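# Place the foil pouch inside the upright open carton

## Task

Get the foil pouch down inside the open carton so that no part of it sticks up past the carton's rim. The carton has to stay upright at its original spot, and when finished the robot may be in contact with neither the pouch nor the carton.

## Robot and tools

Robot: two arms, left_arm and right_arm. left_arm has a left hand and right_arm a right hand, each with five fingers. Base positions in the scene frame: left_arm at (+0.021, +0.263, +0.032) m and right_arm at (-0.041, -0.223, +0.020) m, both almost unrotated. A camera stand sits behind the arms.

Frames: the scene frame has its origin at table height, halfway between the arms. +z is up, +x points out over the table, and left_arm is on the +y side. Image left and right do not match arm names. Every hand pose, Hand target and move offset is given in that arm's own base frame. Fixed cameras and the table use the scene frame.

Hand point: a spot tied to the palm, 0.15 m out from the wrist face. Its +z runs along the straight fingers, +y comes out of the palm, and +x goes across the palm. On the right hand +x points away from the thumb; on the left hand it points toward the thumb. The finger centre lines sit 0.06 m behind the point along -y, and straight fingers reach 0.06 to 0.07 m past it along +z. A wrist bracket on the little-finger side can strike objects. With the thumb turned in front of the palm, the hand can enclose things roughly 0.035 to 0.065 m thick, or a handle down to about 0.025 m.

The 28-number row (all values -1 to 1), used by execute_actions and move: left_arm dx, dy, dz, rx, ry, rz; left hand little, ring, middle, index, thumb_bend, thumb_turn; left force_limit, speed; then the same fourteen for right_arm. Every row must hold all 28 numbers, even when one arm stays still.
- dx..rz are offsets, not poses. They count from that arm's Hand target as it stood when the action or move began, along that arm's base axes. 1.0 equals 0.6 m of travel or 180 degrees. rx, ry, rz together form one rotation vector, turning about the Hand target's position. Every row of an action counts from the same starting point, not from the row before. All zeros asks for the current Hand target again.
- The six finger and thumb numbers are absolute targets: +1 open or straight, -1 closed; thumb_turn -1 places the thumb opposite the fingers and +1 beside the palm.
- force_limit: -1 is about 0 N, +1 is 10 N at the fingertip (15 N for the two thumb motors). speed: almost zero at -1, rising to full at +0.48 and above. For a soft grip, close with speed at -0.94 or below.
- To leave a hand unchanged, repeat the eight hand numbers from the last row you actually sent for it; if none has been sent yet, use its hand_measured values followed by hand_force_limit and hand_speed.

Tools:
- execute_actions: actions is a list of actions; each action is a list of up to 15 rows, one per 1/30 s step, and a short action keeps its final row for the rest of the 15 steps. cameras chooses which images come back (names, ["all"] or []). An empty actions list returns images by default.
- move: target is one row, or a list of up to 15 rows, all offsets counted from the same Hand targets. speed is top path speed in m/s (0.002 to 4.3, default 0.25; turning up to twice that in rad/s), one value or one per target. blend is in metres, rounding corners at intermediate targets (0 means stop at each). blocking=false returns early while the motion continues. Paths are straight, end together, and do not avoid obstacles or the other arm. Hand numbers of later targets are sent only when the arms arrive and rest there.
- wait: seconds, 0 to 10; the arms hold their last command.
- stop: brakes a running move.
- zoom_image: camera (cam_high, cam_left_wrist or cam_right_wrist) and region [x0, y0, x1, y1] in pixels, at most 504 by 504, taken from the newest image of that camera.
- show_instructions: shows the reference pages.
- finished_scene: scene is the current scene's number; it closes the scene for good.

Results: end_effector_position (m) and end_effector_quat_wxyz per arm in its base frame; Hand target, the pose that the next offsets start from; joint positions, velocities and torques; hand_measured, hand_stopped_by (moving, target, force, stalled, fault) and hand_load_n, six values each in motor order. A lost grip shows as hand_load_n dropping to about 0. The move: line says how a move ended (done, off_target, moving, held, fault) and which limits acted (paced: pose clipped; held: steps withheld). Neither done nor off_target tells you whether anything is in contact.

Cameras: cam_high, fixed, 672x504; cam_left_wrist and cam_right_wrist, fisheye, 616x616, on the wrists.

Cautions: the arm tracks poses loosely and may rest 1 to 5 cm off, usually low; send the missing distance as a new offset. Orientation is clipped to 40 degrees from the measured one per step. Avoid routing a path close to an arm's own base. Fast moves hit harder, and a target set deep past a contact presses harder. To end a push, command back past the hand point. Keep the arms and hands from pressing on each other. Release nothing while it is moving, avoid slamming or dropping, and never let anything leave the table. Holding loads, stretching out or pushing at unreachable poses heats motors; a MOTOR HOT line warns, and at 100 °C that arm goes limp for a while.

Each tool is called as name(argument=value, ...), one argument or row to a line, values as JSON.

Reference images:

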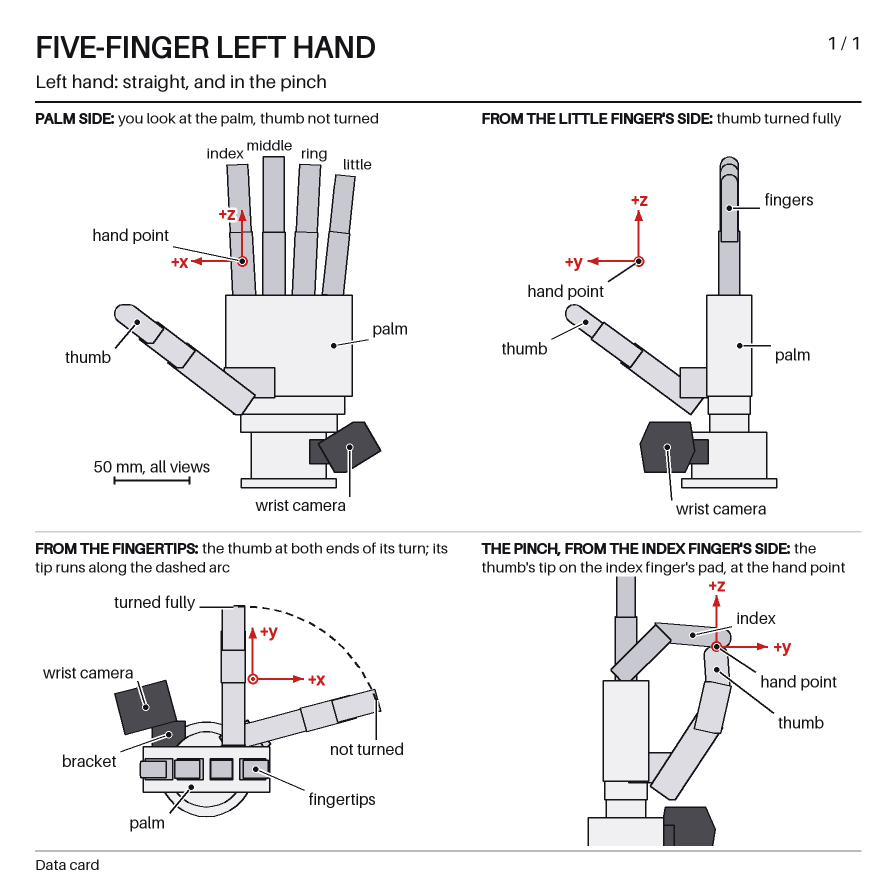

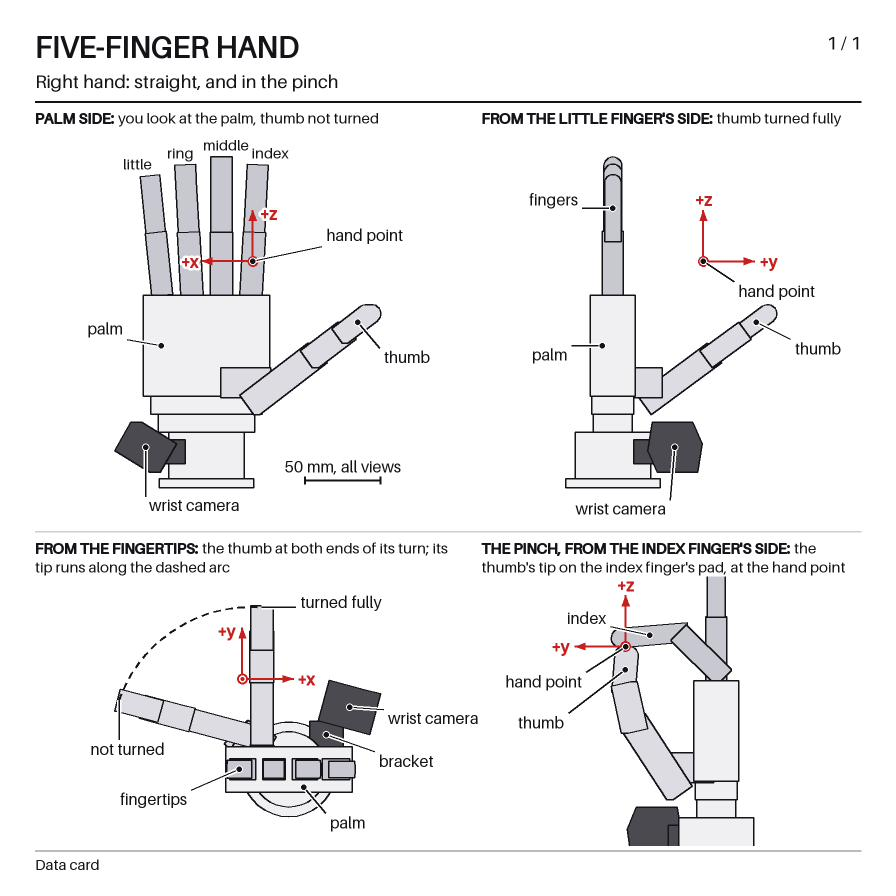

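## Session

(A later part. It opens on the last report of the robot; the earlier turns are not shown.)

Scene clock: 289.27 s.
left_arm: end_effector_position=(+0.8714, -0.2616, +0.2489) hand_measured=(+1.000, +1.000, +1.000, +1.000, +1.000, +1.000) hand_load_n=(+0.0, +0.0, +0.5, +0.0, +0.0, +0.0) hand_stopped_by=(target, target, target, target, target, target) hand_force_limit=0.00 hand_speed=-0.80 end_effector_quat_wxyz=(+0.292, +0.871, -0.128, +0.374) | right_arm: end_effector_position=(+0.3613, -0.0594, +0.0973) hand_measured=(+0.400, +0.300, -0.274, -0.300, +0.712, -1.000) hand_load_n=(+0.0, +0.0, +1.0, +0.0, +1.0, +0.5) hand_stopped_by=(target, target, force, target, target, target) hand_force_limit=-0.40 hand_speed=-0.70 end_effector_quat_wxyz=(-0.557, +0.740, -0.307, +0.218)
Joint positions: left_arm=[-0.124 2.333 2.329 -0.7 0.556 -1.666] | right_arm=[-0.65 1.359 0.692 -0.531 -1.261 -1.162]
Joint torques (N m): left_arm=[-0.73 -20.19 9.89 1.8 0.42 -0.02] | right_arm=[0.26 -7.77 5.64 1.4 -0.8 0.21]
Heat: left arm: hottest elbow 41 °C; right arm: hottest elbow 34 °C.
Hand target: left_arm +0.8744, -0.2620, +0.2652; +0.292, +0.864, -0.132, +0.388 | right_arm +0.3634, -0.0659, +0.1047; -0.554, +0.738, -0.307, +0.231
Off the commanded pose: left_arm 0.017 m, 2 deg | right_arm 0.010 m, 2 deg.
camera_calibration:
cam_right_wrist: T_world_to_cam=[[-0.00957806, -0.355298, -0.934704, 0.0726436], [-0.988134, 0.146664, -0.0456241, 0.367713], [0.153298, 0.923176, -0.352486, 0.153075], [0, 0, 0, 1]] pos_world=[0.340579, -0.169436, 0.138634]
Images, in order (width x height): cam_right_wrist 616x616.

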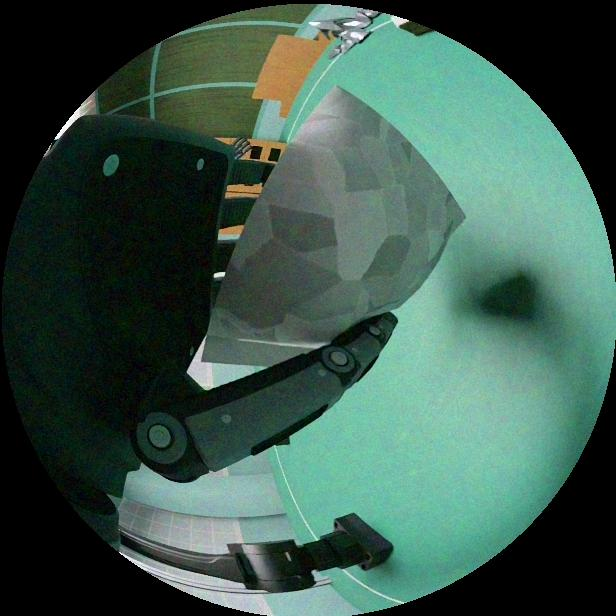

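move(
  target=[
    [0,0,0,0,0,0,1,1,1,1,1,1,0,-0.8,0,0,-0.05,0,0,0,0.4,0.3,-0.28,-0.3,0.712,-1,-0.4,-0.7],
    [0,0,0,0,0,0,1,1,1,1,1,1,0,-0.8,0,0,-0.05,0,0,0,0.4,0.3,-0.28,-0.3,0.73,-1,-0.4,-0.94],
  ],
  speed=0.1,
  cameras=["cam_right_wrist","cam_high"],
)

zoom_image(
  camera="cam_high",
  region=[100, 210, 230, 340],
)

Scene clock: 301.27 s.
left_arm: end_effector_position=(+0.8714, -0.2616, +0.2489) hand_measured=(+1.000, +1.000, +1.000, +1.000, +1.000, +1.000) hand_load_n=(+0.0, +0.0, +0.0, +0.0, +0.0, +0.5) hand_stopped_by=(target, target, target, target, target, target) hand_force_limit=0.00 hand_speed=-0.80 end_effector_quat_wxyz=(+0.292, +0.871, -0.128, +0.374) | right_arm: end_effector_position=(+0.3612, -0.0594, +0.0727) hand_measured=(+0.400, +0.300, -0.274, -0.300, +0.730, -1.000) hand_load_n=(+0.0, -0.5, +1.0, +0.0, +1.0, +0.5) hand_stopped_by=(target, target, force, target, target, target) hand_force_limit=-0.40 hand_speed=-0.94 end_effector_quat_wxyz=(-0.555, +0.742, -0.302, +0.225)
Joint positions: left_arm=[-0.124 2.333 2.329 -0.7 0.556 -1.666] | right_arm=[-0.65 1.407 0.653 -0.428 -1.261 -1.162]
Joint torques (N m): left_arm=[-0.73 -20.19 9.88 1.78 0.42 -0.02] | right_arm=[0.26 -6.48 5.34 1.43 -0.81 0.2]
Heat: left arm: hottest elbow 41 °C; right arm: hottest elbow 34 °C.
Hand target: left_arm +0.8744, -0.2620, +0.2652; +0.292, +0.864, -0.132, +0.388 | right_arm +0.3634, -0.0659, +0.0746; -0.554, +0.738, -0.307, +0.231
Off the commanded pose: left_arm 0.017 m, 2 deg | right_arm 0.007 m, 1 deg.
move: off_target (left_arm)
camera_calibration:
cam_right_wrist: T_world_to_cam=[[0.0026312, -0.364655, -0.931139, 0.04444], [-0.987431, 0.146198, -0.0600447, 0.36721], [0.158026, 0.919594, -0.359687, 0.142956], [0, 0, 0, 1]] pos_world=[0.339887, -0.168941, 0.114848]
Images, in order (width x height): cam_high 672x504, cam_right_wrist 616x616.

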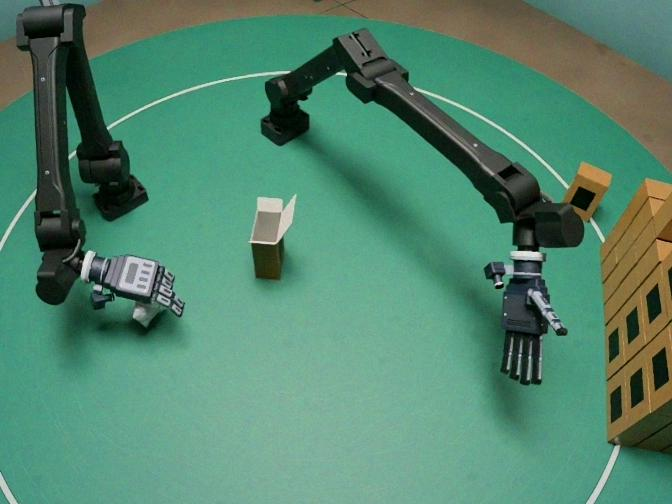

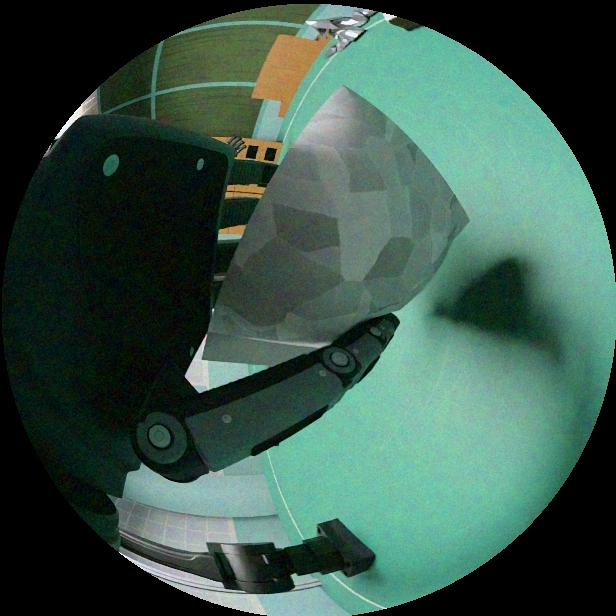

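Scaled by 3.877 from the camera's 672x504 image, which has a finer 960x720 frame.

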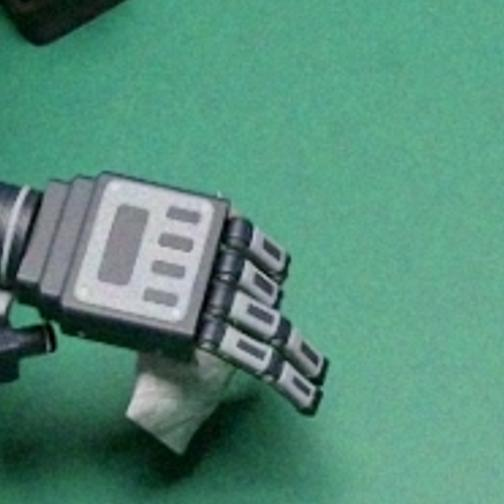

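execute_actions(
  actions=[
    [[0,0,0,0,0,0,1,1,1,1,1,1,0,-0.8,0,0,0,0,0,0,0.4,0.3,-0.28,-0.3,0.75,-1,-0.4,-0.94]],
  ],
  cameras=["cam_right_wrist"],
)

Scene clock: 304.97 s.
left_arm: end_effector_position=(+0.8714, -0.2616, +0.2489) hand_measured=(+1.000, +1.000, +1.000, +1.000, +1.000, +1.000) hand_load_n=(+0.0, +0.0, +0.0, +0.5, +0.0, +0.0) hand_stopped_by=(target, target, target, target, target, target) hand_force_limit=0.00 hand_speed=-0.80 end_effector_quat_wxyz=(+0.292, +0.871, -0.128, +0.374) | right_arm: end_effector_position=(+0.3612, -0.0594, +0.0727) hand_measured=(+0.400, +0.300, -0.274, -0.300, +0.750, -1.000) hand_load_n=(+0.0, +0.0, +0.5, +0.0, +0.5, +0.5) hand_stopped_by=(target, target, force, target, target, target) hand_force_limit=-0.40 hand_speed=-0.94 end_effector_quat_wxyz=(-0.555, +0.742, -0.302, +0.225)
Joint positions: left_arm=[-0.124 2.333 2.329 -0.7 0.556 -1.666] | right_arm=[-0.65 1.407 0.653 -0.428 -1.261 -1.162]
Joint torques (N m): left_arm=[-0.73 -20.19 9.88 1.78 0.42 -0.02] | right_arm=[0.21 -6.53 5.34 1.43 -0.81 0.2]
Heat: left arm: hottest elbow 41 °C; right arm: hottest elbow 34 °C.
Hand target: left_arm +0.8744, -0.2620, +0.2652; +0.292, +0.864, -0.132, +0.388 | right_arm +0.3633, -0.0659, +0.0746; -0.554, +0.738, -0.307, +0.231
Off the commanded pose: left_arm 0.017 m, 2 deg | right_arm 0.007 m, 1 deg.
camera_calibration:
cam_right_wrist: T_world_to_cam=[[0.0026312, -0.364655, -0.931139, 0.04444], [-0.987431, 0.146198, -0.0600447, 0.36721], [0.158026, 0.919594, -0.359687, 0.142956], [0, 0, 0, 1]] pos_world=[0.339887, -0.168941, 0.114848]
Images, in order (width x height): cam_right_wrist 616x616.

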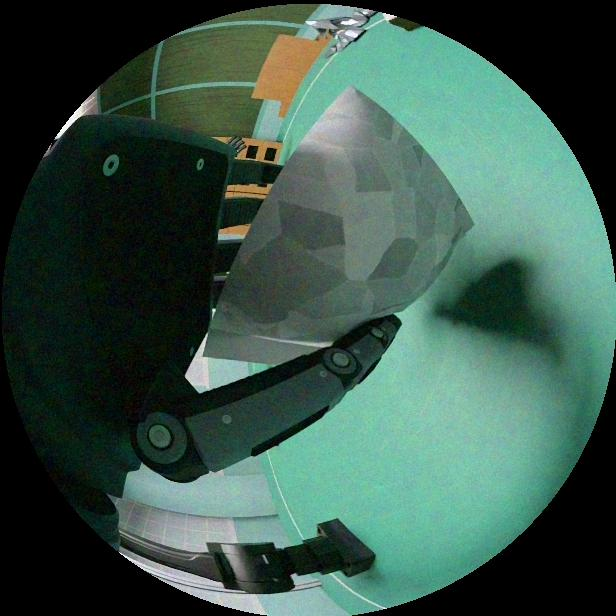

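execute_actions(
  actions=[
    [[0,0,0,0,0,0,1,1,1,1,1,1,0,-0.8,0,0,0,0,0,0,0.4,0.3,-0.28,-0.3,0.77,-1,-0.4,-0.94]],
  ],
  cameras=["cam_right_wrist"],
)

Scene clock: 306.63 s.
left_arm: end_effector_position=(+0.8714, -0.2616, +0.2489) hand_measured=(+1.000, +1.000, +1.000, +1.000, +1.000, +1.000) hand_load_n=(+0.0, +0.0, +0.0, +0.0, +0.0, +0.0) hand_stopped_by=(target, target, target, target, target, target) hand_force_limit=0.00 hand_speed=-0.80 end_effector_quat_wxyz=(+0.292, +0.871, -0.128, +0.374) | right_arm: end_effector_position=(+0.3612, -0.0594, +0.0727) hand_measured=(+0.400, +0.300, -0.274, -0.300, +0.770, -1.000) hand_load_n=(+0.0, +0.0, +0.5, +0.0, +0.5, +0.5) hand_stopped_by=(target, target, force, target, target, target) hand_force_limit=-0.40 hand_speed=-0.94 end_effector_quat_wxyz=(-0.555, +0.742, -0.302, +0.225)
Joint positions: left_arm=[-0.124 2.333 2.329 -0.7 0.556 -1.666] | right_arm=[-0.65 1.407 0.653 -0.428 -1.261 -1.162]
Joint torques (N m): left_arm=[-0.73 -20.19 9.89 1.78 0.42 -0.02] | right_arm=[0.21 -6.48 5.34 1.44 -0.8 0.2]
Heat: left arm: hottest elbow 41 °C; right arm: hottest elbow 34 °C.
Hand target: left_arm +0.8744, -0.2620, +0.2652; +0.292, +0.864, -0.132, +0.388 | right_arm +0.3633, -0.0659, +0.0746; -0.554, +0.738, -0.307, +0.231
Off the commanded pose: left_arm 0.017 m, 2 deg | right_arm 0.007 m, 1 deg.
camera_calibration:
cam_right_wrist: T_world_to_cam=[[0.0026312, -0.364655, -0.931139, 0.04444], [-0.987431, 0.146198, -0.0600447, 0.36721], [0.158026, 0.919594, -0.359687, 0.142956], [0, 0, 0, 1]] pos_world=[0.339887, -0.168941, 0.114848]
Images, in order (width x height): cam_right_wrist 616x616.

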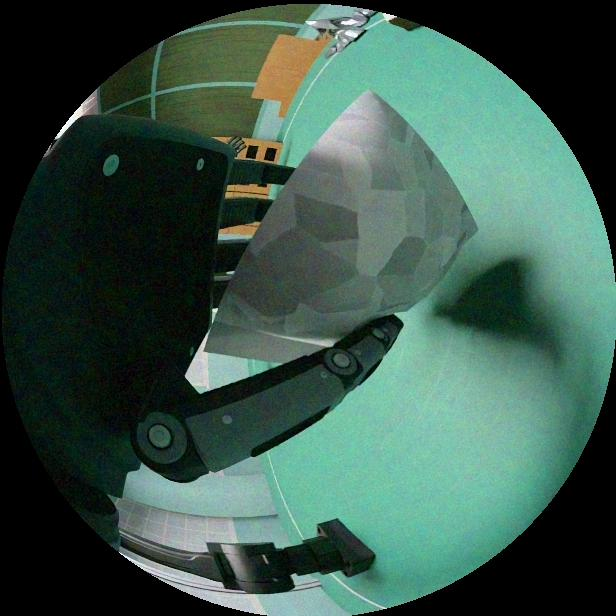

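execute_actions(
  actions=[
    [[0,0,0,0,0,0,1,1,1,1,1,1,0,-0.8,0,0,0,0,0,0,0.4,0.3,-0.28,-0.3,0.785,-1,-0.4,-0.94]],
  ],
  cameras=["cam_right_wrist"],
)

Scene clock: 308.37 s.
left_arm: end_effector_position=(+0.8714, -0.2616, +0.2489) hand_measured=(+1.000, +1.000, +1.000, +1.000, +1.000, +1.000) hand_load_n=(+0.0, +0.0, +0.0, +0.0, +0.0, +0.0) hand_stopped_by=(target, target, target, target, target, target) hand_force_limit=0.00 hand_speed=-0.80 end_effector_quat_wxyz=(+0.292, +0.871, -0.128, +0.374) | right_arm: end_effector_position=(+0.3612, -0.0594, +0.0727) hand_measured=(+0.400, +0.300, -0.274, -0.300, +0.786, -1.000) hand_load_n=(+0.0, +0.0, +1.0, +0.0, +0.5, +0.5) hand_stopped_by=(target, target, force, target, target, target) hand_force_limit=-0.40 hand_speed=-0.94 end_effector_quat_wxyz=(-0.555, +0.742, -0.302, +0.225)
Joint positions: left_arm=[-0.124 2.333 2.329 -0.7 0.556 -1.666] | right_arm=[-0.65 1.407 0.653 -0.428 -1.261 -1.162]
Joint torques (N m): left_arm=[-0.73 -20.19 9.89 1.8 0.42 -0.02] | right_arm=[0.21 -6.53 5.34 1.43 -0.81 0.2]
Heat: left arm: hottest elbow 41 °C; right arm: hottest elbow 33 °C.
Hand target: left_arm +0.8744, -0.2620, +0.2652; +0.292, +0.864, -0.132, +0.388 | right_arm +0.3633, -0.0659, +0.0746; -0.554, +0.738, -0.307, +0.231
Off the commanded pose: left_arm 0.017 m, 2 deg | right_arm 0.007 m, 1 deg.
camera_calibration:
cam_right_wrist: T_world_to_cam=[[0.0026312, -0.364655, -0.931139, 0.04444], [-0.987431, 0.146198, -0.0600447, 0.36721], [0.158026, 0.919594, -0.359687, 0.142956], [0, 0, 0, 1]] pos_world=[0.339887, -0.168941, 0.114848]
Images, in order (width x height): cam_right_wrist 616x616.

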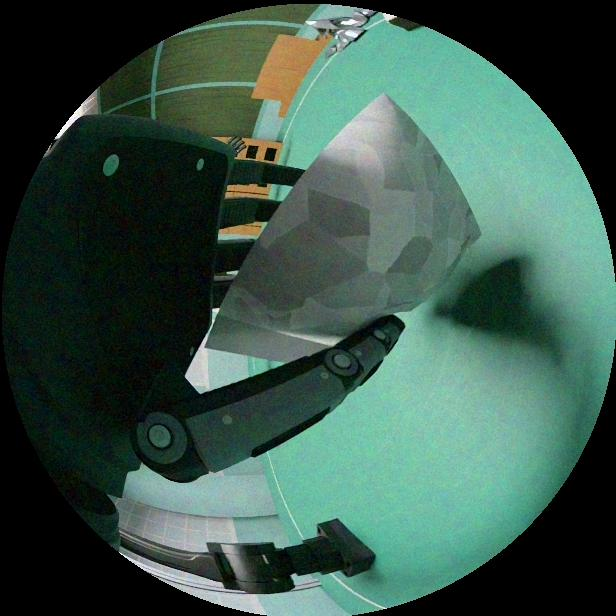

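move(
  target=[
    [0,0,0,0,0,0,1,1,1,1,1,1,0,-0.8,0.01,0,0.1,0,0,0,0.4,0.3,-0.28,-0.3,0.785,-1,-0.4,-0.94],
    [0,0,0,0,0,0,1,1,1,1,1,1,0,-0.8,0.01,0,0.1,0,0,0,0.4,0.3,-0.28,-0.3,0.8,-1,-0.4,-0.94],
  ],
  speed=0.07,
  cameras=["cam_right_wrist"],
)

Scene clock: 312.57 s.
left_arm: end_effector_position=(+0.8714, -0.2616, +0.2489) hand_measured=(+1.000, +1.000, +1.000, +1.000, +1.000, +1.000) hand_load_n=(+0.0, +0.0, +0.0, +0.0, +0.0, +0.0) hand_stopped_by=(target, target, target, target, target, target) hand_force_limit=0.00 hand_speed=-0.80 end_effector_quat_wxyz=(+0.292, +0.871, -0.128, +0.374) | right_arm: end_effector_position=(+0.3559, -0.0551, +0.1152) hand_measured=(+0.400, +0.300, -0.274, -0.300, +0.800, -1.000) hand_load_n=(+0.0, +0.0, +0.0, +0.0, +0.0, +0.0) hand_stopped_by=(target, target, force, target, target, target) hand_force_limit=-0.40 hand_speed=-0.94 end_effector_quat_wxyz=(-0.558, +0.737, -0.316, +0.214)
Joint positions: left_arm=[-0.124 2.333 2.329 -0.7 0.556 -1.666] | right_arm=[-0.65 1.303 0.696 -0.575 -1.257 -1.125]
Joint torques (N m): left_arm=[-0.67 -20.19 9.89 1.8 0.42 -0.01] | right_arm=[0.97 -6.89 8.88 0.5 -0.78 0.17]
Heat: left arm: hottest elbow 41 °C; right arm: hottest elbow 34 °C.
Hand target: left_arm +0.8744, -0.2620, +0.2652; +0.292, +0.864, -0.132, +0.388 | right_arm +0.3693, -0.0659, +0.1346; -0.554, +0.738, -0.307, +0.231
Off the commanded pose: left_arm 0.017 m, 2 deg | right_arm 0.026 m, 2 deg.
move: off_target (left_arm, right_arm); target 2's new numbers were sent with right_arm's hand 0.027 m and 2 deg from that target
camera_calibration:
cam_right_wrist: T_world_to_cam=[[-0.0276441, -0.343806, -0.938634, 0.0982862], [-0.986865, 0.158899, -0.0291375, 0.360849], [0.159166, 0.925499, -0.343683, 0.153187], [0, 0, 0, 1]] pos_world=[0.334444, -0.165321, 0.155417]
Images, in order (width x height): cam_right_wrist 616x616.

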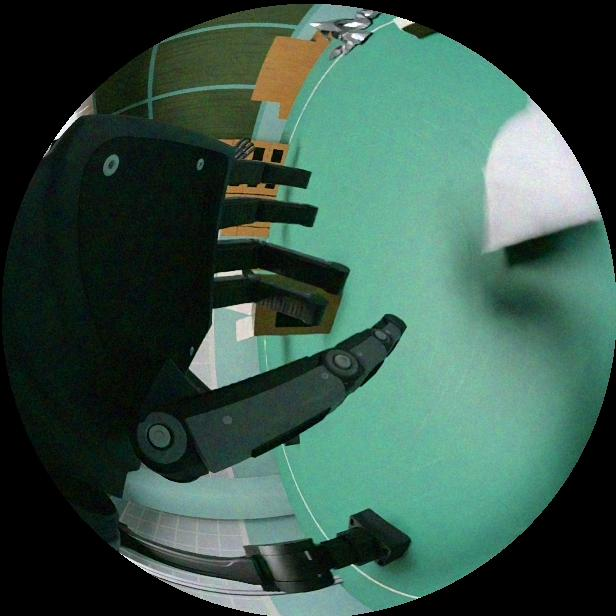

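wait(
  seconds=0,
  cameras=["cam_high"],
)

zoom_image(
  camera="cam_high",
  region=[90, 220, 250, 380],
)

Scene clock: 313.70 s.
left_arm: end_effector_position=(+0.8714, -0.2616, +0.2489) hand_measured=(+1.000, +1.000, +1.000, +1.000, +1.000, +1.000) hand_load_n=(+0.0, +0.0, +0.0, +0.0, +0.0, +0.0) hand_stopped_by=(target, target, target, target, target, target) hand_force_limit=0.00 hand_speed=-0.80 end_effector_quat_wxyz=(+0.292, +0.871, -0.128, +0.374) | right_arm: end_effector_position=(+0.3559, -0.0551, +0.1152) hand_measured=(+0.400, +0.300, -0.274, -0.300, +0.800, -1.000) hand_load_n=(+0.0, +0.0, +0.0, +0.0, +0.0, +0.0) hand_stopped_by=(target, target, force, target, target, target) hand_force_limit=-0.40 hand_speed=-0.94 end_effector_quat_wxyz=(-0.558, +0.737, -0.316, +0.214)
Joint positions: left_arm=[-0.124 2.333 2.329 -0.7 0.556 -1.666] | right_arm=[-0.65 1.303 0.696 -0.575 -1.257 -1.125]
Joint torques (N m): left_arm=[-0.67 -20.19 9.88 1.78 0.42 -0.02] | right_arm=[1.03 -6.89 8.88 0.5 -0.77 0.17]
Heat: left arm: hottest elbow 41 °C; right arm: hottest elbow 34 °C.
Hand target: left_arm +0.8744, -0.2620, +0.2652; +0.292, +0.864, -0.132, +0.388 | right_arm +0.3693, -0.0659, +0.1346; -0.554, +0.738, -0.307, +0.231
Off the commanded pose: left_arm 0.017 m, 2 deg | right_arm 0.026 m, 2 deg.
Images, in order (width x height): cam_high 672x504.

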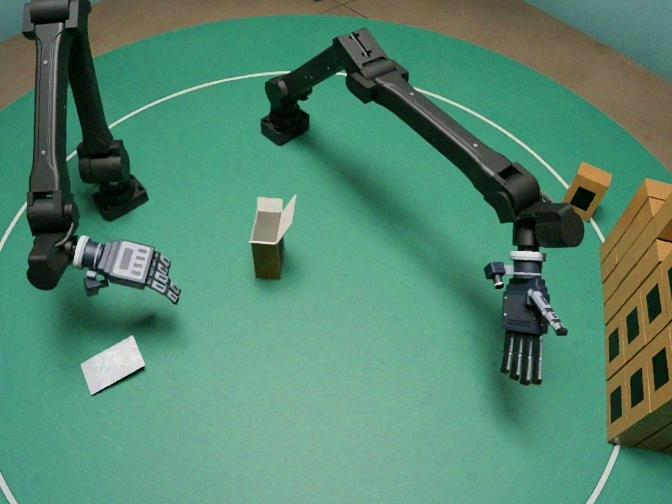

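Scaled by 3.150 from the camera's 672x504 image, which has a finer 960x720 frame.

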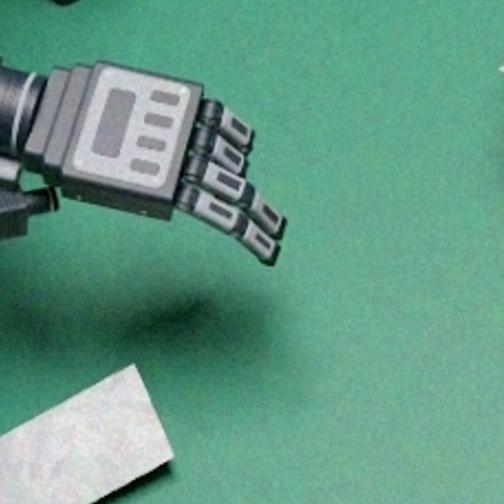

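move(
  target=[
    [0,0,0,0,0,0,1,1,1,1,1,1,0,-0.8,0.093,-0.298,-0.04,0.078,0.156,-0.78,0.6,0.6,0.6,0.6,1,-1,-0.4,0.2],
  ],
  speed=0.4,
  cameras=["cam_right_wrist"],
)

Scene clock: 346.90 s.
left_arm: end_effector_position=(+0.8714, -0.2616, +0.2489) hand_measured=(+1.000, +1.000, +1.000, +1.000, +1.000, +1.000) hand_load_n=(+0.0, +0.0, +0.0, +0.0, +0.0, +0.0) hand_stopped_by=(target, target, target, target, target, target) hand_force_limit=0.00 hand_speed=-0.80 end_effector_quat_wxyz=(+0.292, +0.871, -0.128, +0.374) | right_arm: end_effector_position=(+0.4034, -0.2434, +0.0940) hand_measured=(+0.600, +0.600, +0.600, +0.600, +1.000, -1.000) hand_load_n=(+0.0, +0.0, +0.0, +0.0, +0.0, +0.0) hand_stopped_by=(target, target, target, target, target, target) hand_force_limit=-0.40 hand_speed=0.20 end_effector_quat_wxyz=(-0.051, +0.056, +0.907, -0.414)
Joint positions: left_arm=[-0.124 2.333 2.329 -0.7 0.556 -1.666] | right_arm=[-0.323 1.507 1.04 -0.944 0.85 1.298]
Joint torques (N m): left_arm=[-0.73 -20.19 9.88 1.8 0.41 -0.02] | right_arm=[2.2 -8.76 9.33 0.18 0.81 0.23]
Heat: left arm: hottest elbow 41 °C; right arm: hottest elbow 35 °C.
Hand target: left_arm +0.8744, -0.2620, +0.2652; +0.292, +0.864, -0.132, +0.388 | right_arm +0.4251, -0.2448, +0.1106; -0.031, +0.064, +0.905, -0.420
Off the commanded pose: left_arm 0.017 m, 2 deg | right_arm 0.027 m, 3 deg.
move: off_target (left_arm, right_arm)
camera_calibration:
cam_right_wrist: T_world_to_cam=[[-0.200339, 0.655907, -0.72777, 0.308174], [0.889041, 0.433835, 0.146263, -0.269224], [0.411667, -0.617716, -0.670043, -0.13412], [0, 0, 0, 1]] pos_world=[0.356304, -0.168183, 0.173791]
Images, in order (width x height): cam_right_wrist 616x616.

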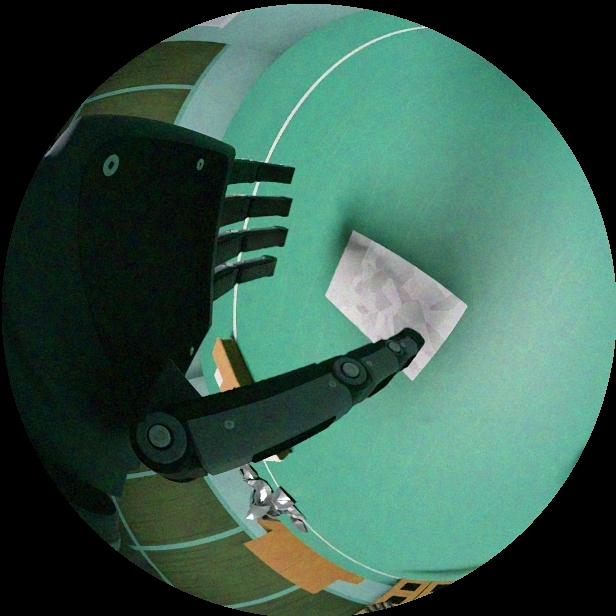

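move(
  target=[
    [0,0,0,0,0,0,1,1,1,1,1,1,0,-0.8,0.006,0,-0.126,0,0,0,0.6,0.6,0.6,0.6,1,-1,-0.4,0.2],
  ],
  speed=0.12,
  cameras=["cam_right_wrist"],
)

Scene clock: 356.63 s.
left_arm: end_effector_position=(+0.8714, -0.2616, +0.2489) hand_measured=(+1.000, +1.000, +1.000, +1.000, +1.000, +1.000) hand_load_n=(+0.0, +0.0, +0.0, +0.0, +0.0, +0.5) hand_stopped_by=(target, target, target, target, target, target) hand_force_limit=0.00 hand_speed=-0.80 end_effector_quat_wxyz=(+0.292, +0.871, -0.128, +0.374) | right_arm: end_effector_position=(+0.4202, -0.2483, +0.0329) hand_measured=(+0.600, +0.600, +0.600, +0.600, +1.000, -1.000) hand_load_n=(+0.0, +0.0, +0.0, +0.0, +0.0, +0.0) hand_stopped_by=(target, target, target, target, target, target) hand_force_limit=-0.40 hand_speed=0.20 end_effector_quat_wxyz=(-0.043, +0.061, +0.906, -0.416)
Joint positions: left_arm=[-0.124 2.333 2.329 -0.7 0.556 -1.666] | right_arm=[-0.321 1.63 0.996 -0.763 0.85 1.304]
Joint torques (N m): left_arm=[-0.67 -20.19 9.89 1.8 0.42 -0.02] | right_arm=[2.2 -10.05 5.64 1.03 0.81 0.2]
Heat: left arm: hottest elbow 42 °C; right arm: hottest elbow 36 °C.
Hand target: left_arm +0.8744, -0.2620, +0.2652; +0.292, +0.864, -0.132, +0.388 | right_arm +0.4288, -0.2447, +0.0351; -0.031, +0.064, +0.905, -0.420
Off the commanded pose: left_arm 0.017 m, 2 deg | right_arm 0.009 m, 2 deg.
move: off_target (left_arm)
camera_calibration:
cam_right_wrist: T_world_to_cam=[[-0.185185, 0.651663, -0.735556, 0.263163], [0.887086, 0.432913, 0.160203, -0.272992], [0.42283, -0.622834, -0.65825, -0.19133], [0, 0, 0, 1]] pos_world=[0.371801, -0.172479, 0.111362]
Images, in order (width x height): cam_right_wrist 616x616.

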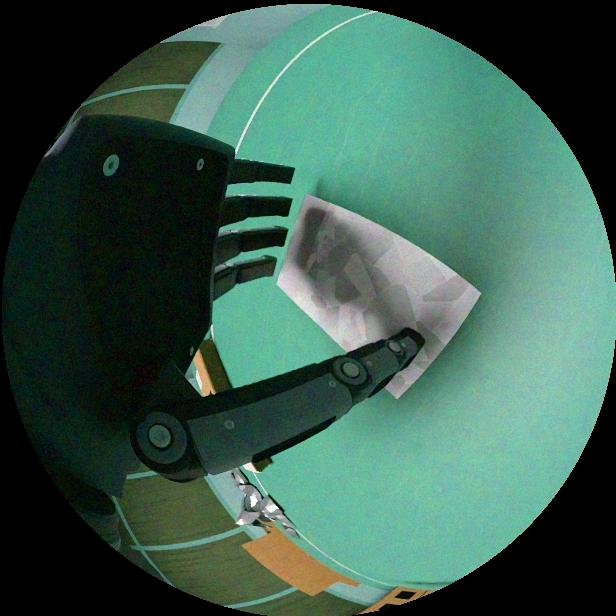

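move(
  target=[0,0,0,0,0,0,1,1,1,1,1,1,0,-0.8, 0.005,0.004,-0.04,0,0,0,0.6,0.6,0.6,0.6,1,-1,-0.4,0.2],
  speed=0.08,
  cameras=["cam_right_wrist"],
)

Scene clock: 367.17 s.
left_arm: end_effector_position=(+0.8714, -0.2616, +0.2489) hand_measured=(+1.000, +1.000, +1.000, +1.000, +1.000, +1.000) hand_load_n=(+0.0, +0.0, +0.0, +0.0, +0.0, +0.0) hand_stopped_by=(target, target, target, target, target, target) hand_force_limit=0.00 hand_speed=-0.80 end_effector_quat_wxyz=(+0.292, +0.871, -0.128, +0.374) | right_arm: end_effector_position=(+0.4273, -0.2462, +0.0151) hand_measured=(+0.600, +0.600, +0.600, +0.600, +1.000, -1.000) hand_load_n=(+0.0, +0.0, +0.0, +0.5, +0.0, +0.0) hand_stopped_by=(target, target, target, target, target, target) hand_force_limit=-0.40 hand_speed=0.20 end_effector_quat_wxyz=(-0.036, +0.063, +0.906, -0.418)
Joint positions: left_arm=[-0.124 2.333 2.329 -0.7 0.556 -1.666] | right_arm=[-0.312 1.668 0.986 -0.707 0.852 1.315]
Joint torques (N m): left_arm=[-0.73 -20.19 9.88 1.8 0.42 -0.02] | right_arm=[2.08 -9.58 5.08 1.07 0.81 0.21]
Heat: left arm: hottest elbow 42 °C; right arm: hottest elbow 35 °C.
Hand target: left_arm +0.8744, -0.2620, +0.2652; +0.292, +0.864, -0.132, +0.388 | right_arm +0.4318, -0.2423, +0.0109; -0.031, +0.064, +0.905, -0.420
Off the commanded pose: left_arm 0.017 m, 2 deg | right_arm 0.007 m, 1 deg.
move: off_target (left_arm)
camera_calibration:
cam_right_wrist: T_world_to_cam=[[-0.176665, 0.647656, -0.741169, 0.245391], [0.883709, 0.435952, 0.170307, -0.275366], [0.433414, -0.62489, -0.649357, -0.20995], [0, 0, 0, 1]] pos_world=[0.377691, -0.170079, 0.0924401]
Images, in order (width x height): cam_right_wrist 616x616.

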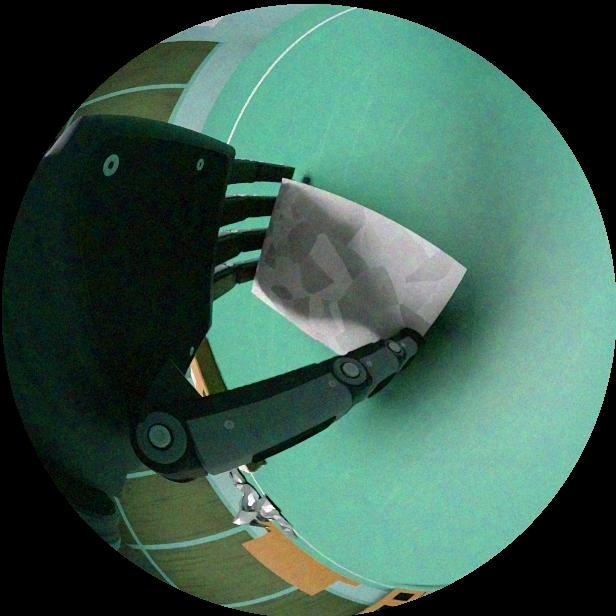

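move(
  target=[0,0,0,0,0,0,1,1,1,1,1,1,0,-0.8, 0,0,-0.004,0,0,0,0.2,0.2,0.2,0.2,1,-1,-0.7,-0.8],
  speed=0.06,
  cameras=["cam_right_wrist"],
)

move(
  target=[0,0,0,0,0,0,1,1,1,1,1,1,0,-0.8, 0,0,0,0,0,0,0,0,0,0,1,-1,-0.5,-0.8],
  speed=0.06,
  cameras=["cam_right_wrist"],
)

Scene clock: 370.17 s.
left_arm: end_effector_position=(+0.8714, -0.2616, +0.2489) hand_measured=(+1.000, +1.000, +1.000, +1.000, +1.000, +1.000) hand_load_n=(+0.0, +0.0, +0.0, +0.0, +0.0, +0.0) hand_stopped_by=(target, target, target, target, target, target) hand_force_limit=0.00 hand_speed=-0.80 end_effector_quat_wxyz=(+0.292, +0.871, -0.128, +0.374) | right_arm: end_effector_position=(+0.4287, -0.2485, +0.0161) hand_measured=(+0.200, +0.200, +0.200, +0.200, +1.000, -1.000) hand_load_n=(+0.0, +0.0, +0.5, +0.5, +0.0, +0.0) hand_stopped_by=(target, target, target, target, target, target) hand_force_limit=-0.70 hand_speed=-0.80 end_effector_quat_wxyz=(-0.034, +0.066, +0.903, -0.423)
Joint positions: left_arm=[-0.124 2.333 2.329 -0.7 0.556 -1.666] | right_arm=[-0.312 1.669 0.986 -0.698 0.862 1.317]
Joint torques (N m): left_arm=[-0.73 -20.19 9.88 1.8 0.42 -0.01] | right_arm=[2.08 -9.35 4.92 0.99 0.42 0.19]
Heat: left arm: hottest elbow 42 °C; right arm: hottest elbow 35 °C.
Hand target: left_arm +0.8744, -0.2620, +0.2652; +0.292, +0.864, -0.132, +0.388 | right_arm +0.4318, -0.2423, +0.0086; -0.031, +0.064, +0.905, -0.420
Off the commanded pose: left_arm 0.017 m, 2 deg | right_arm 0.010 m, 1 deg.
move: off_target (left_arm)
camera_calibration:
cam_right_wrist: T_world_to_cam=[[-0.170074, 0.639285, -0.749926, 0.243204], [0.884123, 0.435082, 0.170384, -0.276069], [0.435204, -0.634049, -0.639203, -0.214508], [0, 0, 0, 1]] pos_world=[0.378796, -0.171372, 0.0923086]
Images, in order (width x height): cam_right_wrist 616x616.

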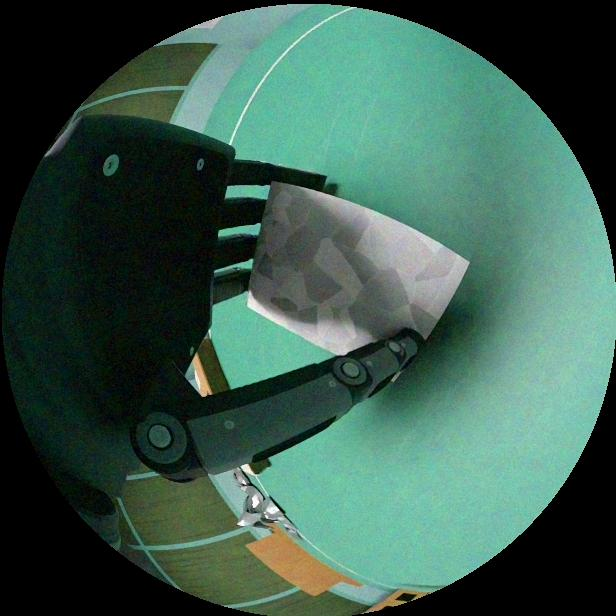

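Scene clock: 370.80 s.
left_arm: end_effector_position=(+0.8714, -0.2616, +0.2489) hand_measured=(+1.000, +1.000, +1.000, +1.000, +1.000, +1.000) hand_load_n=(+0.0, +0.0, +0.0, +0.0, +0.0, +0.0) hand_stopped_by=(target, target, target, target, target, target) hand_force_limit=0.00 hand_speed=-0.80 end_effector_quat_wxyz=(+0.292, +0.871, -0.128, +0.374) | right_arm: end_effector_position=(+0.4287, -0.2482, +0.0155) hand_measured=(+0.000, +0.000, +0.000, +0.000, +1.000, -1.000) hand_load_n=(+0.0, +0.5, +0.0, +1.0, +0.5, +0.0) hand_stopped_by=(target, target, target, target, target, target) hand_force_limit=-0.50 hand_speed=-0.80 end_effector_quat_wxyz=(-0.034, +0.065, +0.903, -0.423)
Joint positions: left_arm=[-0.124 2.333 2.329 -0.7 0.556 -1.666] | right_arm=[-0.312 1.67 0.986 -0.698 0.861 1.317]
Joint torques (N m): left_arm=[-0.73 -20.19 9.88 1.8 0.42 -0.02] | right_arm=[2.08 -9.41 4.9 0.98 0.45 0.18]
Heat: left arm: hottest elbow 42 °C; right arm: hottest elbow 35 °C.
Hand target: left_arm +0.8744, -0.2620, +0.2652; +0.292, +0.864, -0.132, +0.388 | right_arm +0.4318, -0.2423, +0.0086; -0.031, +0.064, +0.905, -0.420
Off the commanded pose: left_arm 0.017 m, 2 deg | right_arm 0.010 m, 0 deg.
move: off_target (left_arm)
camera_calibration:
cam_right_wrist: T_world_to_cam=[[-0.170382, 0.640363, -0.748936, 0.242914], [0.884214, 0.434807, 0.170615, -0.276174], [0.434898, -0.63315, -0.640301, -0.214328], [0, 0, 0, 1]] pos_world=[0.378796, -0.171173, 0.0918121]
Images, in order (width x height): cam_right_wrist 616x616.

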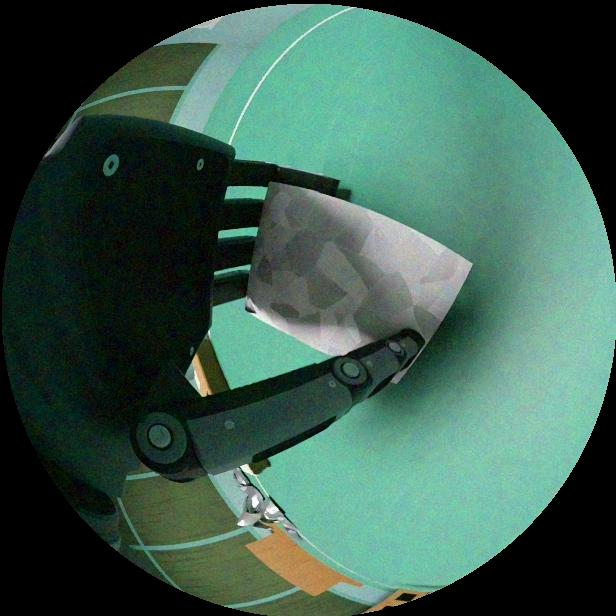

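move(
  target=[0,0,0,0,0,0,1,1,1,1,1,1,0,-0.8, 0,0,0,0,0,0,-0.3,-0.3,-0.3,-0.3,1,-1,-0.4,-0.8],
  speed=0.06,
)

move(
  target=[0,0,0,0,0,0,1,1,1,1,1,1,0,-0.8, 0,0,0,0,0,0,-0.3,-0.3,-0.3,-0.3,0.4,-1,-0.5,-0.8],
  speed=0.06,
  cameras=["cam_right_wrist"],
)

Scene clock: 373.20 s.
left_arm: end_effector_position=(+0.8714, -0.2616, +0.2489) hand_measured=(+1.000, +1.000, +1.000, +1.000, +1.000, +1.000) hand_load_n=(+0.0, +0.0, +0.0, +0.0, +0.0, +0.0) hand_stopped_by=(target, target, target, target, target, target) hand_force_limit=0.00 hand_speed=-0.80 end_effector_quat_wxyz=(+0.292, +0.871, -0.128, +0.374) | right_arm: end_effector_position=(+0.4273, -0.2466, +0.0122) hand_measured=(-0.300, -0.300, -0.300, -0.300, +1.000, -1.000) hand_load_n=(+0.0, +0.0, +1.0, +0.0, +0.5, +0.0) hand_stopped_by=(target, target, target, target, target, target) hand_force_limit=-0.40 hand_speed=-0.80 end_effector_quat_wxyz=(-0.036, +0.064, +0.905, -0.420)
Joint positions: left_arm=[-0.124 2.333 2.329 -0.7 0.556 -1.666] | right_arm=[-0.311 1.674 0.983 -0.698 0.857 1.317]
Joint torques (N m): left_arm=[-0.73 -20.19 9.88 1.8 0.41 -0.02] | right_arm=[2.02 -9.7 5.07 0.98 0.61 0.17]
Heat: left arm: hottest elbow 42 °C; right arm: hottest elbow 34 °C.
Hand target: left_arm +0.8744, -0.2620, +0.2652; +0.292, +0.864, -0.132, +0.388 | right_arm +0.4318, -0.2423, +0.0087; -0.031, +0.064, +0.905, -0.420
Off the commanded pose: left_arm 0.017 m, 2 deg | right_arm 0.007 m, 1 deg.
move: off_target (left_arm)

Scene clock: 373.77 s.
left_arm: end_effector_position=(+0.8714, -0.2616, +0.2489) hand_measured=(+1.000, +1.000, +1.000, +1.000, +1.000, +1.000) hand_load_n=(+0.0, +0.0, +0.0, +0.0, +0.0, +0.0) hand_stopped_by=(target, target, target, target, target, target) hand_force_limit=0.00 hand_speed=-0.80 end_effector_quat_wxyz=(+0.292, +0.871, -0.128, +0.374) | right_arm: end_effector_position=(+0.4273, -0.2466, +0.0122) hand_measured=(-0.300, -0.300, -0.300, -0.300, +0.918, -1.000) hand_load_n=(+0.0, +0.5, +1.0, +1.0, +4.0, +0.5) hand_stopped_by=(target, target, target, target, force, target) hand_force_limit=-0.50 hand_speed=-0.80 end_effector_quat_wxyz=(-0.036, +0.064, +0.905, -0.420)
Joint positions: left_arm=[-0.124 2.333 2.329 -0.7 0.556 -1.666] | right_arm=[-0.311 1.674 0.983 -0.698 0.857 1.317]
Joint torques (N m): left_arm=[-0.73 -20.19 9.88 1.8 0.42 -0.02] | right_arm=[2.08 -9.76 5.09 0.98 0.61 0.18]
Heat: left arm: hottest elbow 42 °C; right arm: hottest elbow 34 °C.
Hand target: left_arm +0.8744, -0.2620, +0.2652; +0.292, +0.864, -0.132, +0.388 | right_arm +0.4318, -0.2423, +0.0087; -0.031, +0.064, +0.905, -0.420
Off the commanded pose: left_arm 0.017 m, 2 deg | right_arm 0.007 m, 1 deg.
move: off_target (left_arm)
camera_calibration:
cam_right_wrist: T_world_to_cam=[[-0.175288, 0.644597, -0.744157, 0.242301], [0.884444, 0.435131, 0.168582, -0.275044], [0.432473, -0.628615, -0.646383, -0.212641], [0, 0, 0, 1]] pos_world=[0.377695, -0.170176, 0.0892298]
Images, in order (width x height): cam_right_wrist 616x616.

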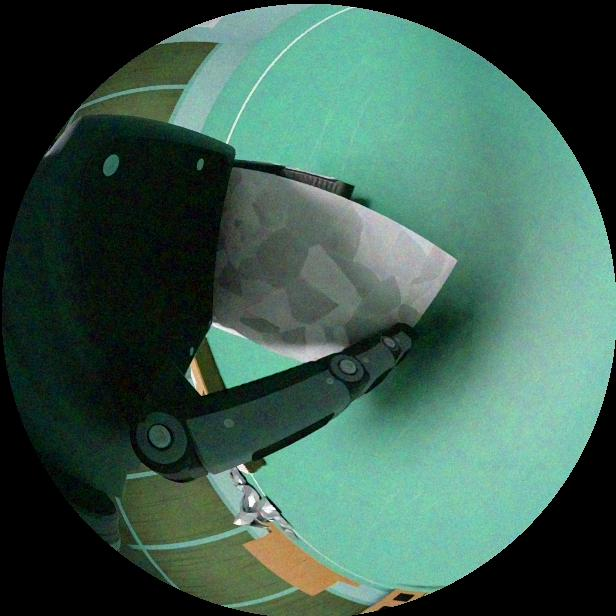

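move(
  target=[0,0,0,0,0,0,1,1,1,1,1,1,0,-0.8, 0,0,0.03,0,0,0,-0.3,-0.3,-0.3,-0.3,0.4,-1,-0.5,-0.8],
  speed=0.06,
  cameras=["cam_right_wrist"],
)

Scene clock: 378.93 s.
left_arm: end_effector_position=(+0.8714, -0.2616, +0.2489) hand_measured=(+1.000, +1.000, +1.000, +1.000, +1.000, +1.000) hand_load_n=(+0.0, +0.0, +0.0, +0.0, +0.0, +0.0) hand_stopped_by=(target, target, target, target, target, target) hand_force_limit=0.00 hand_speed=-0.80 end_effector_quat_wxyz=(+0.292, +0.871, -0.128, +0.374) | right_arm: end_effector_position=(+0.4210, -0.2446, +0.0125) hand_measured=(-0.300, -0.300, -0.300, -0.300, +0.918, -1.000) hand_load_n=(+0.0, +1.0, +1.0, +1.5, +3.0, +0.0) hand_stopped_by=(target, target, target, target, force, target) hand_force_limit=-0.50 hand_speed=-0.80 end_effector_quat_wxyz=(-0.047, +0.059, +0.906, -0.417)
Joint positions: left_arm=[-0.124 2.333 2.329 -0.7 0.556 -1.666] | right_arm=[-0.311 1.67 0.983 -0.728 0.857 1.318]
Joint torques (N m): left_arm=[-0.67 -20.19 9.88 1.78 0.42 -0.02] | right_arm=[1.96 -11.87 6.24 0.17 0.61 0.16]
Heat: left arm: hottest elbow 42 °C; right arm: hottest elbow 34 °C.
Hand target: left_arm +0.8744, -0.2620, +0.2652; +0.292, +0.864, -0.132, +0.388 | right_arm +0.4318, -0.2423, +0.0267; -0.031, +0.064, +0.905, -0.420
Off the commanded pose: left_arm 0.017 m, 2 deg | right_arm 0.018 m, 2 deg.
move: off_target (left_arm, right_arm)
camera_calibration:
cam_right_wrist: T_world_to_cam=[[-0.191923, 0.650324, -0.735013, 0.248422], [0.888433, 0.433316, 0.151405, -0.272383], [0.416955, -0.623952, -0.660933, -0.200578], [0, 0, 0, 1]] pos_world=[0.373304, -0.168678, 0.0912651]
Images, in order (width x height): cam_right_wrist 616x616.

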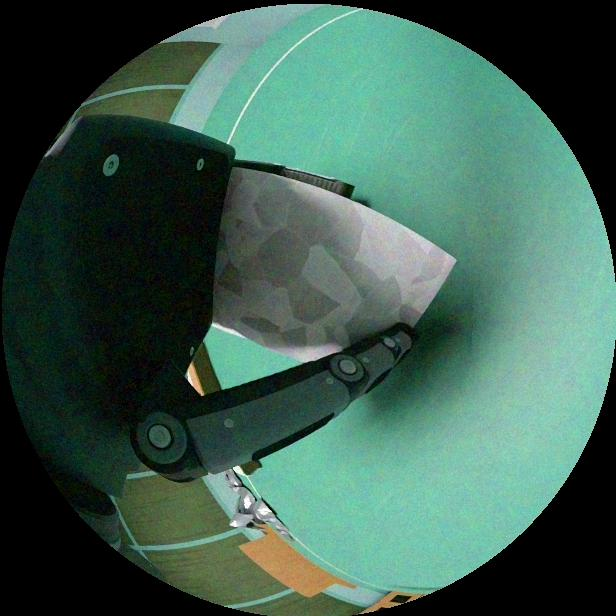

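move(
  target=[0,0,0,0,0,0,1,1,1,1,1,1,0,-0.8, 0,-0.004,0.025,0,0,0,-0.3,-0.3,-0.3,-0.3,0.4,-1,-0.5,-0.8],
  speed=0.06,
  cameras=["cam_right_wrist"],
)

Scene clock: 381.43 s.
left_arm: end_effector_position=(+0.8714, -0.2616, +0.2489) hand_measured=(+1.000, +1.000, +1.000, +1.000, +1.000, +1.000) hand_load_n=(+0.0, +0.0, +0.0, +0.0, +0.0, +0.0) hand_stopped_by=(target, target, target, target, target, target) hand_force_limit=0.00 hand_speed=-0.80 end_effector_quat_wxyz=(+0.292, +0.871, -0.128, +0.374) | right_arm: end_effector_position=(+0.4150, -0.2424, +0.0209) hand_measured=(-0.300, -0.300, -0.300, -0.300, +0.918, -1.000) hand_load_n=(+0.0, +0.5, +1.5, +1.5, +3.0, +0.5) hand_stopped_by=(target, target, target, target, force, target) hand_force_limit=-0.50 hand_speed=-0.80 end_effector_quat_wxyz=(-0.053, +0.056, +0.906, -0.415)
Joint positions: left_arm=[-0.124 2.333 2.329 -0.7 0.556 -1.666] | right_arm=[-0.311 1.647 0.983 -0.764 0.855 1.318]
Joint torques (N m): left_arm=[-0.73 -20.19 9.89 1.8 0.42 -0.02] | right_arm=[1.61 -11.81 7.45 0.2 0.64 0.07]
Heat: left arm: hottest elbow 42 °C; right arm: hottest elbow 34 °C.
Hand target: left_arm +0.8744, -0.2620, +0.2652; +0.292, +0.864, -0.132, +0.388 | right_arm +0.4318, -0.2448, +0.0417; -0.031, +0.064, +0.905, -0.420
Off the commanded pose: left_arm 0.017 m, 2 deg | right_arm 0.027 m, 3 deg.
move: off_target (left_arm, right_arm)
camera_calibration:
cam_right_wrist: T_world_to_cam=[[-0.201033, 0.654335, -0.728993, 0.256683], [0.890168, 0.432656, 0.142867, -0.269907], [0.408886, -0.620205, -0.669446, -0.186713], [0, 0, 0, 1]] pos_world=[0.368208, -0.16698, 0.100687]
Images, in order (width x height): cam_right_wrist 616x616.

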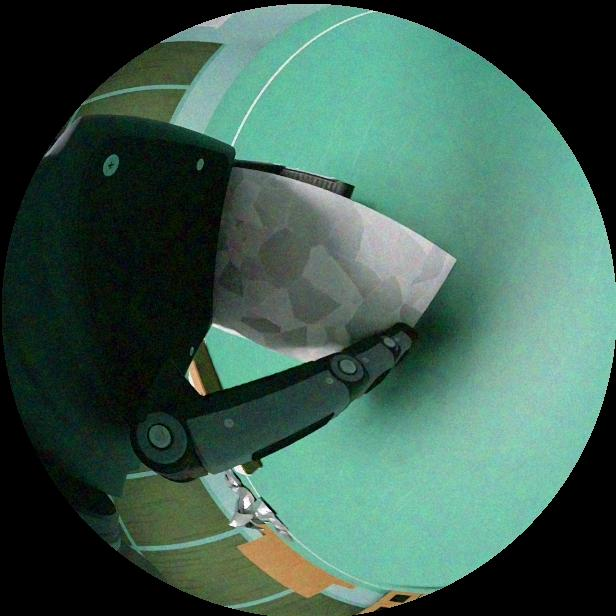

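move(
  target=[0,0,0,0,0,0,1,1,1,1,1,1,0,-0.8, 0,0,0,0,0,0,-0.3,-0.3,-0.3,-0.3,1,-1,-0.5,-0.8],
  speed=0.06,
  cameras=["cam_right_wrist"],
)

Scene clock: 388.80 s.
left_arm: end_effector_position=(+0.8714, -0.2616, +0.2489) hand_measured=(+1.000, +1.000, +1.000, +1.000, +1.000, +1.000) hand_load_n=(+0.0, +0.0, +0.0, +0.0, +0.0, +0.0) hand_stopped_by=(target, target, target, target, target, target) hand_force_limit=0.00 hand_speed=-0.80 end_effector_quat_wxyz=(+0.292, +0.871, -0.128, +0.374) | right_arm: end_effector_position=(+0.4149, -0.2424, +0.0209) hand_measured=(-0.300, -0.300, -0.300, -0.300, +1.000, -1.000) hand_load_n=(+0.0, +0.5, +1.0, +0.5, +0.5, +0.0) hand_stopped_by=(target, target, target, target, target, target) hand_force_limit=-0.50 hand_speed=-0.80 end_effector_quat_wxyz=(-0.053, +0.056, +0.906, -0.415)
Joint positions: left_arm=[-0.124 2.333 2.329 -0.7 0.556 -1.666] | right_arm=[-0.311 1.647 0.983 -0.765 0.855 1.318]
Joint torques (N m): left_arm=[-0.73 -20.19 9.87 1.8 0.42 -0.02] | right_arm=[1.61 -11.81 7.46 0.17 0.64 0.07]
Heat: left arm: hottest elbow 42 °C; right arm: hottest elbow 34 °C.
Hand target: left_arm +0.8744, -0.2620, +0.2652; +0.292, +0.864, -0.132, +0.388 | right_arm +0.4318, -0.2448, +0.0417; -0.031, +0.064, +0.905, -0.420
Off the commanded pose: left_arm 0.017 m, 2 deg | right_arm 0.027 m, 3 deg.
move: off_target (left_arm, right_arm)
camera_calibration:
cam_right_wrist: T_world_to_cam=[[-0.201246, 0.654438, -0.728842, 0.256699], [0.890209, 0.432637, 0.142668, -0.269949], [0.408691, -0.62011, -0.669653, -0.186542], [0, 0, 0, 1]] pos_world=[0.368209, -0.16688, 0.100688]
Images, in order (width x height): cam_right_wrist 616x616.

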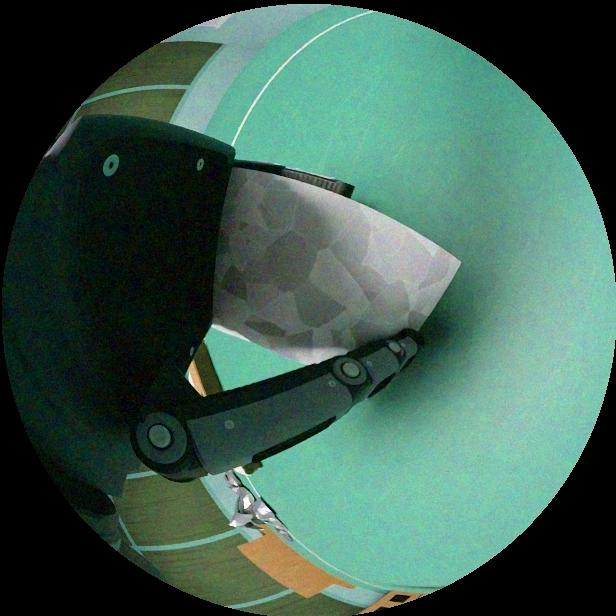

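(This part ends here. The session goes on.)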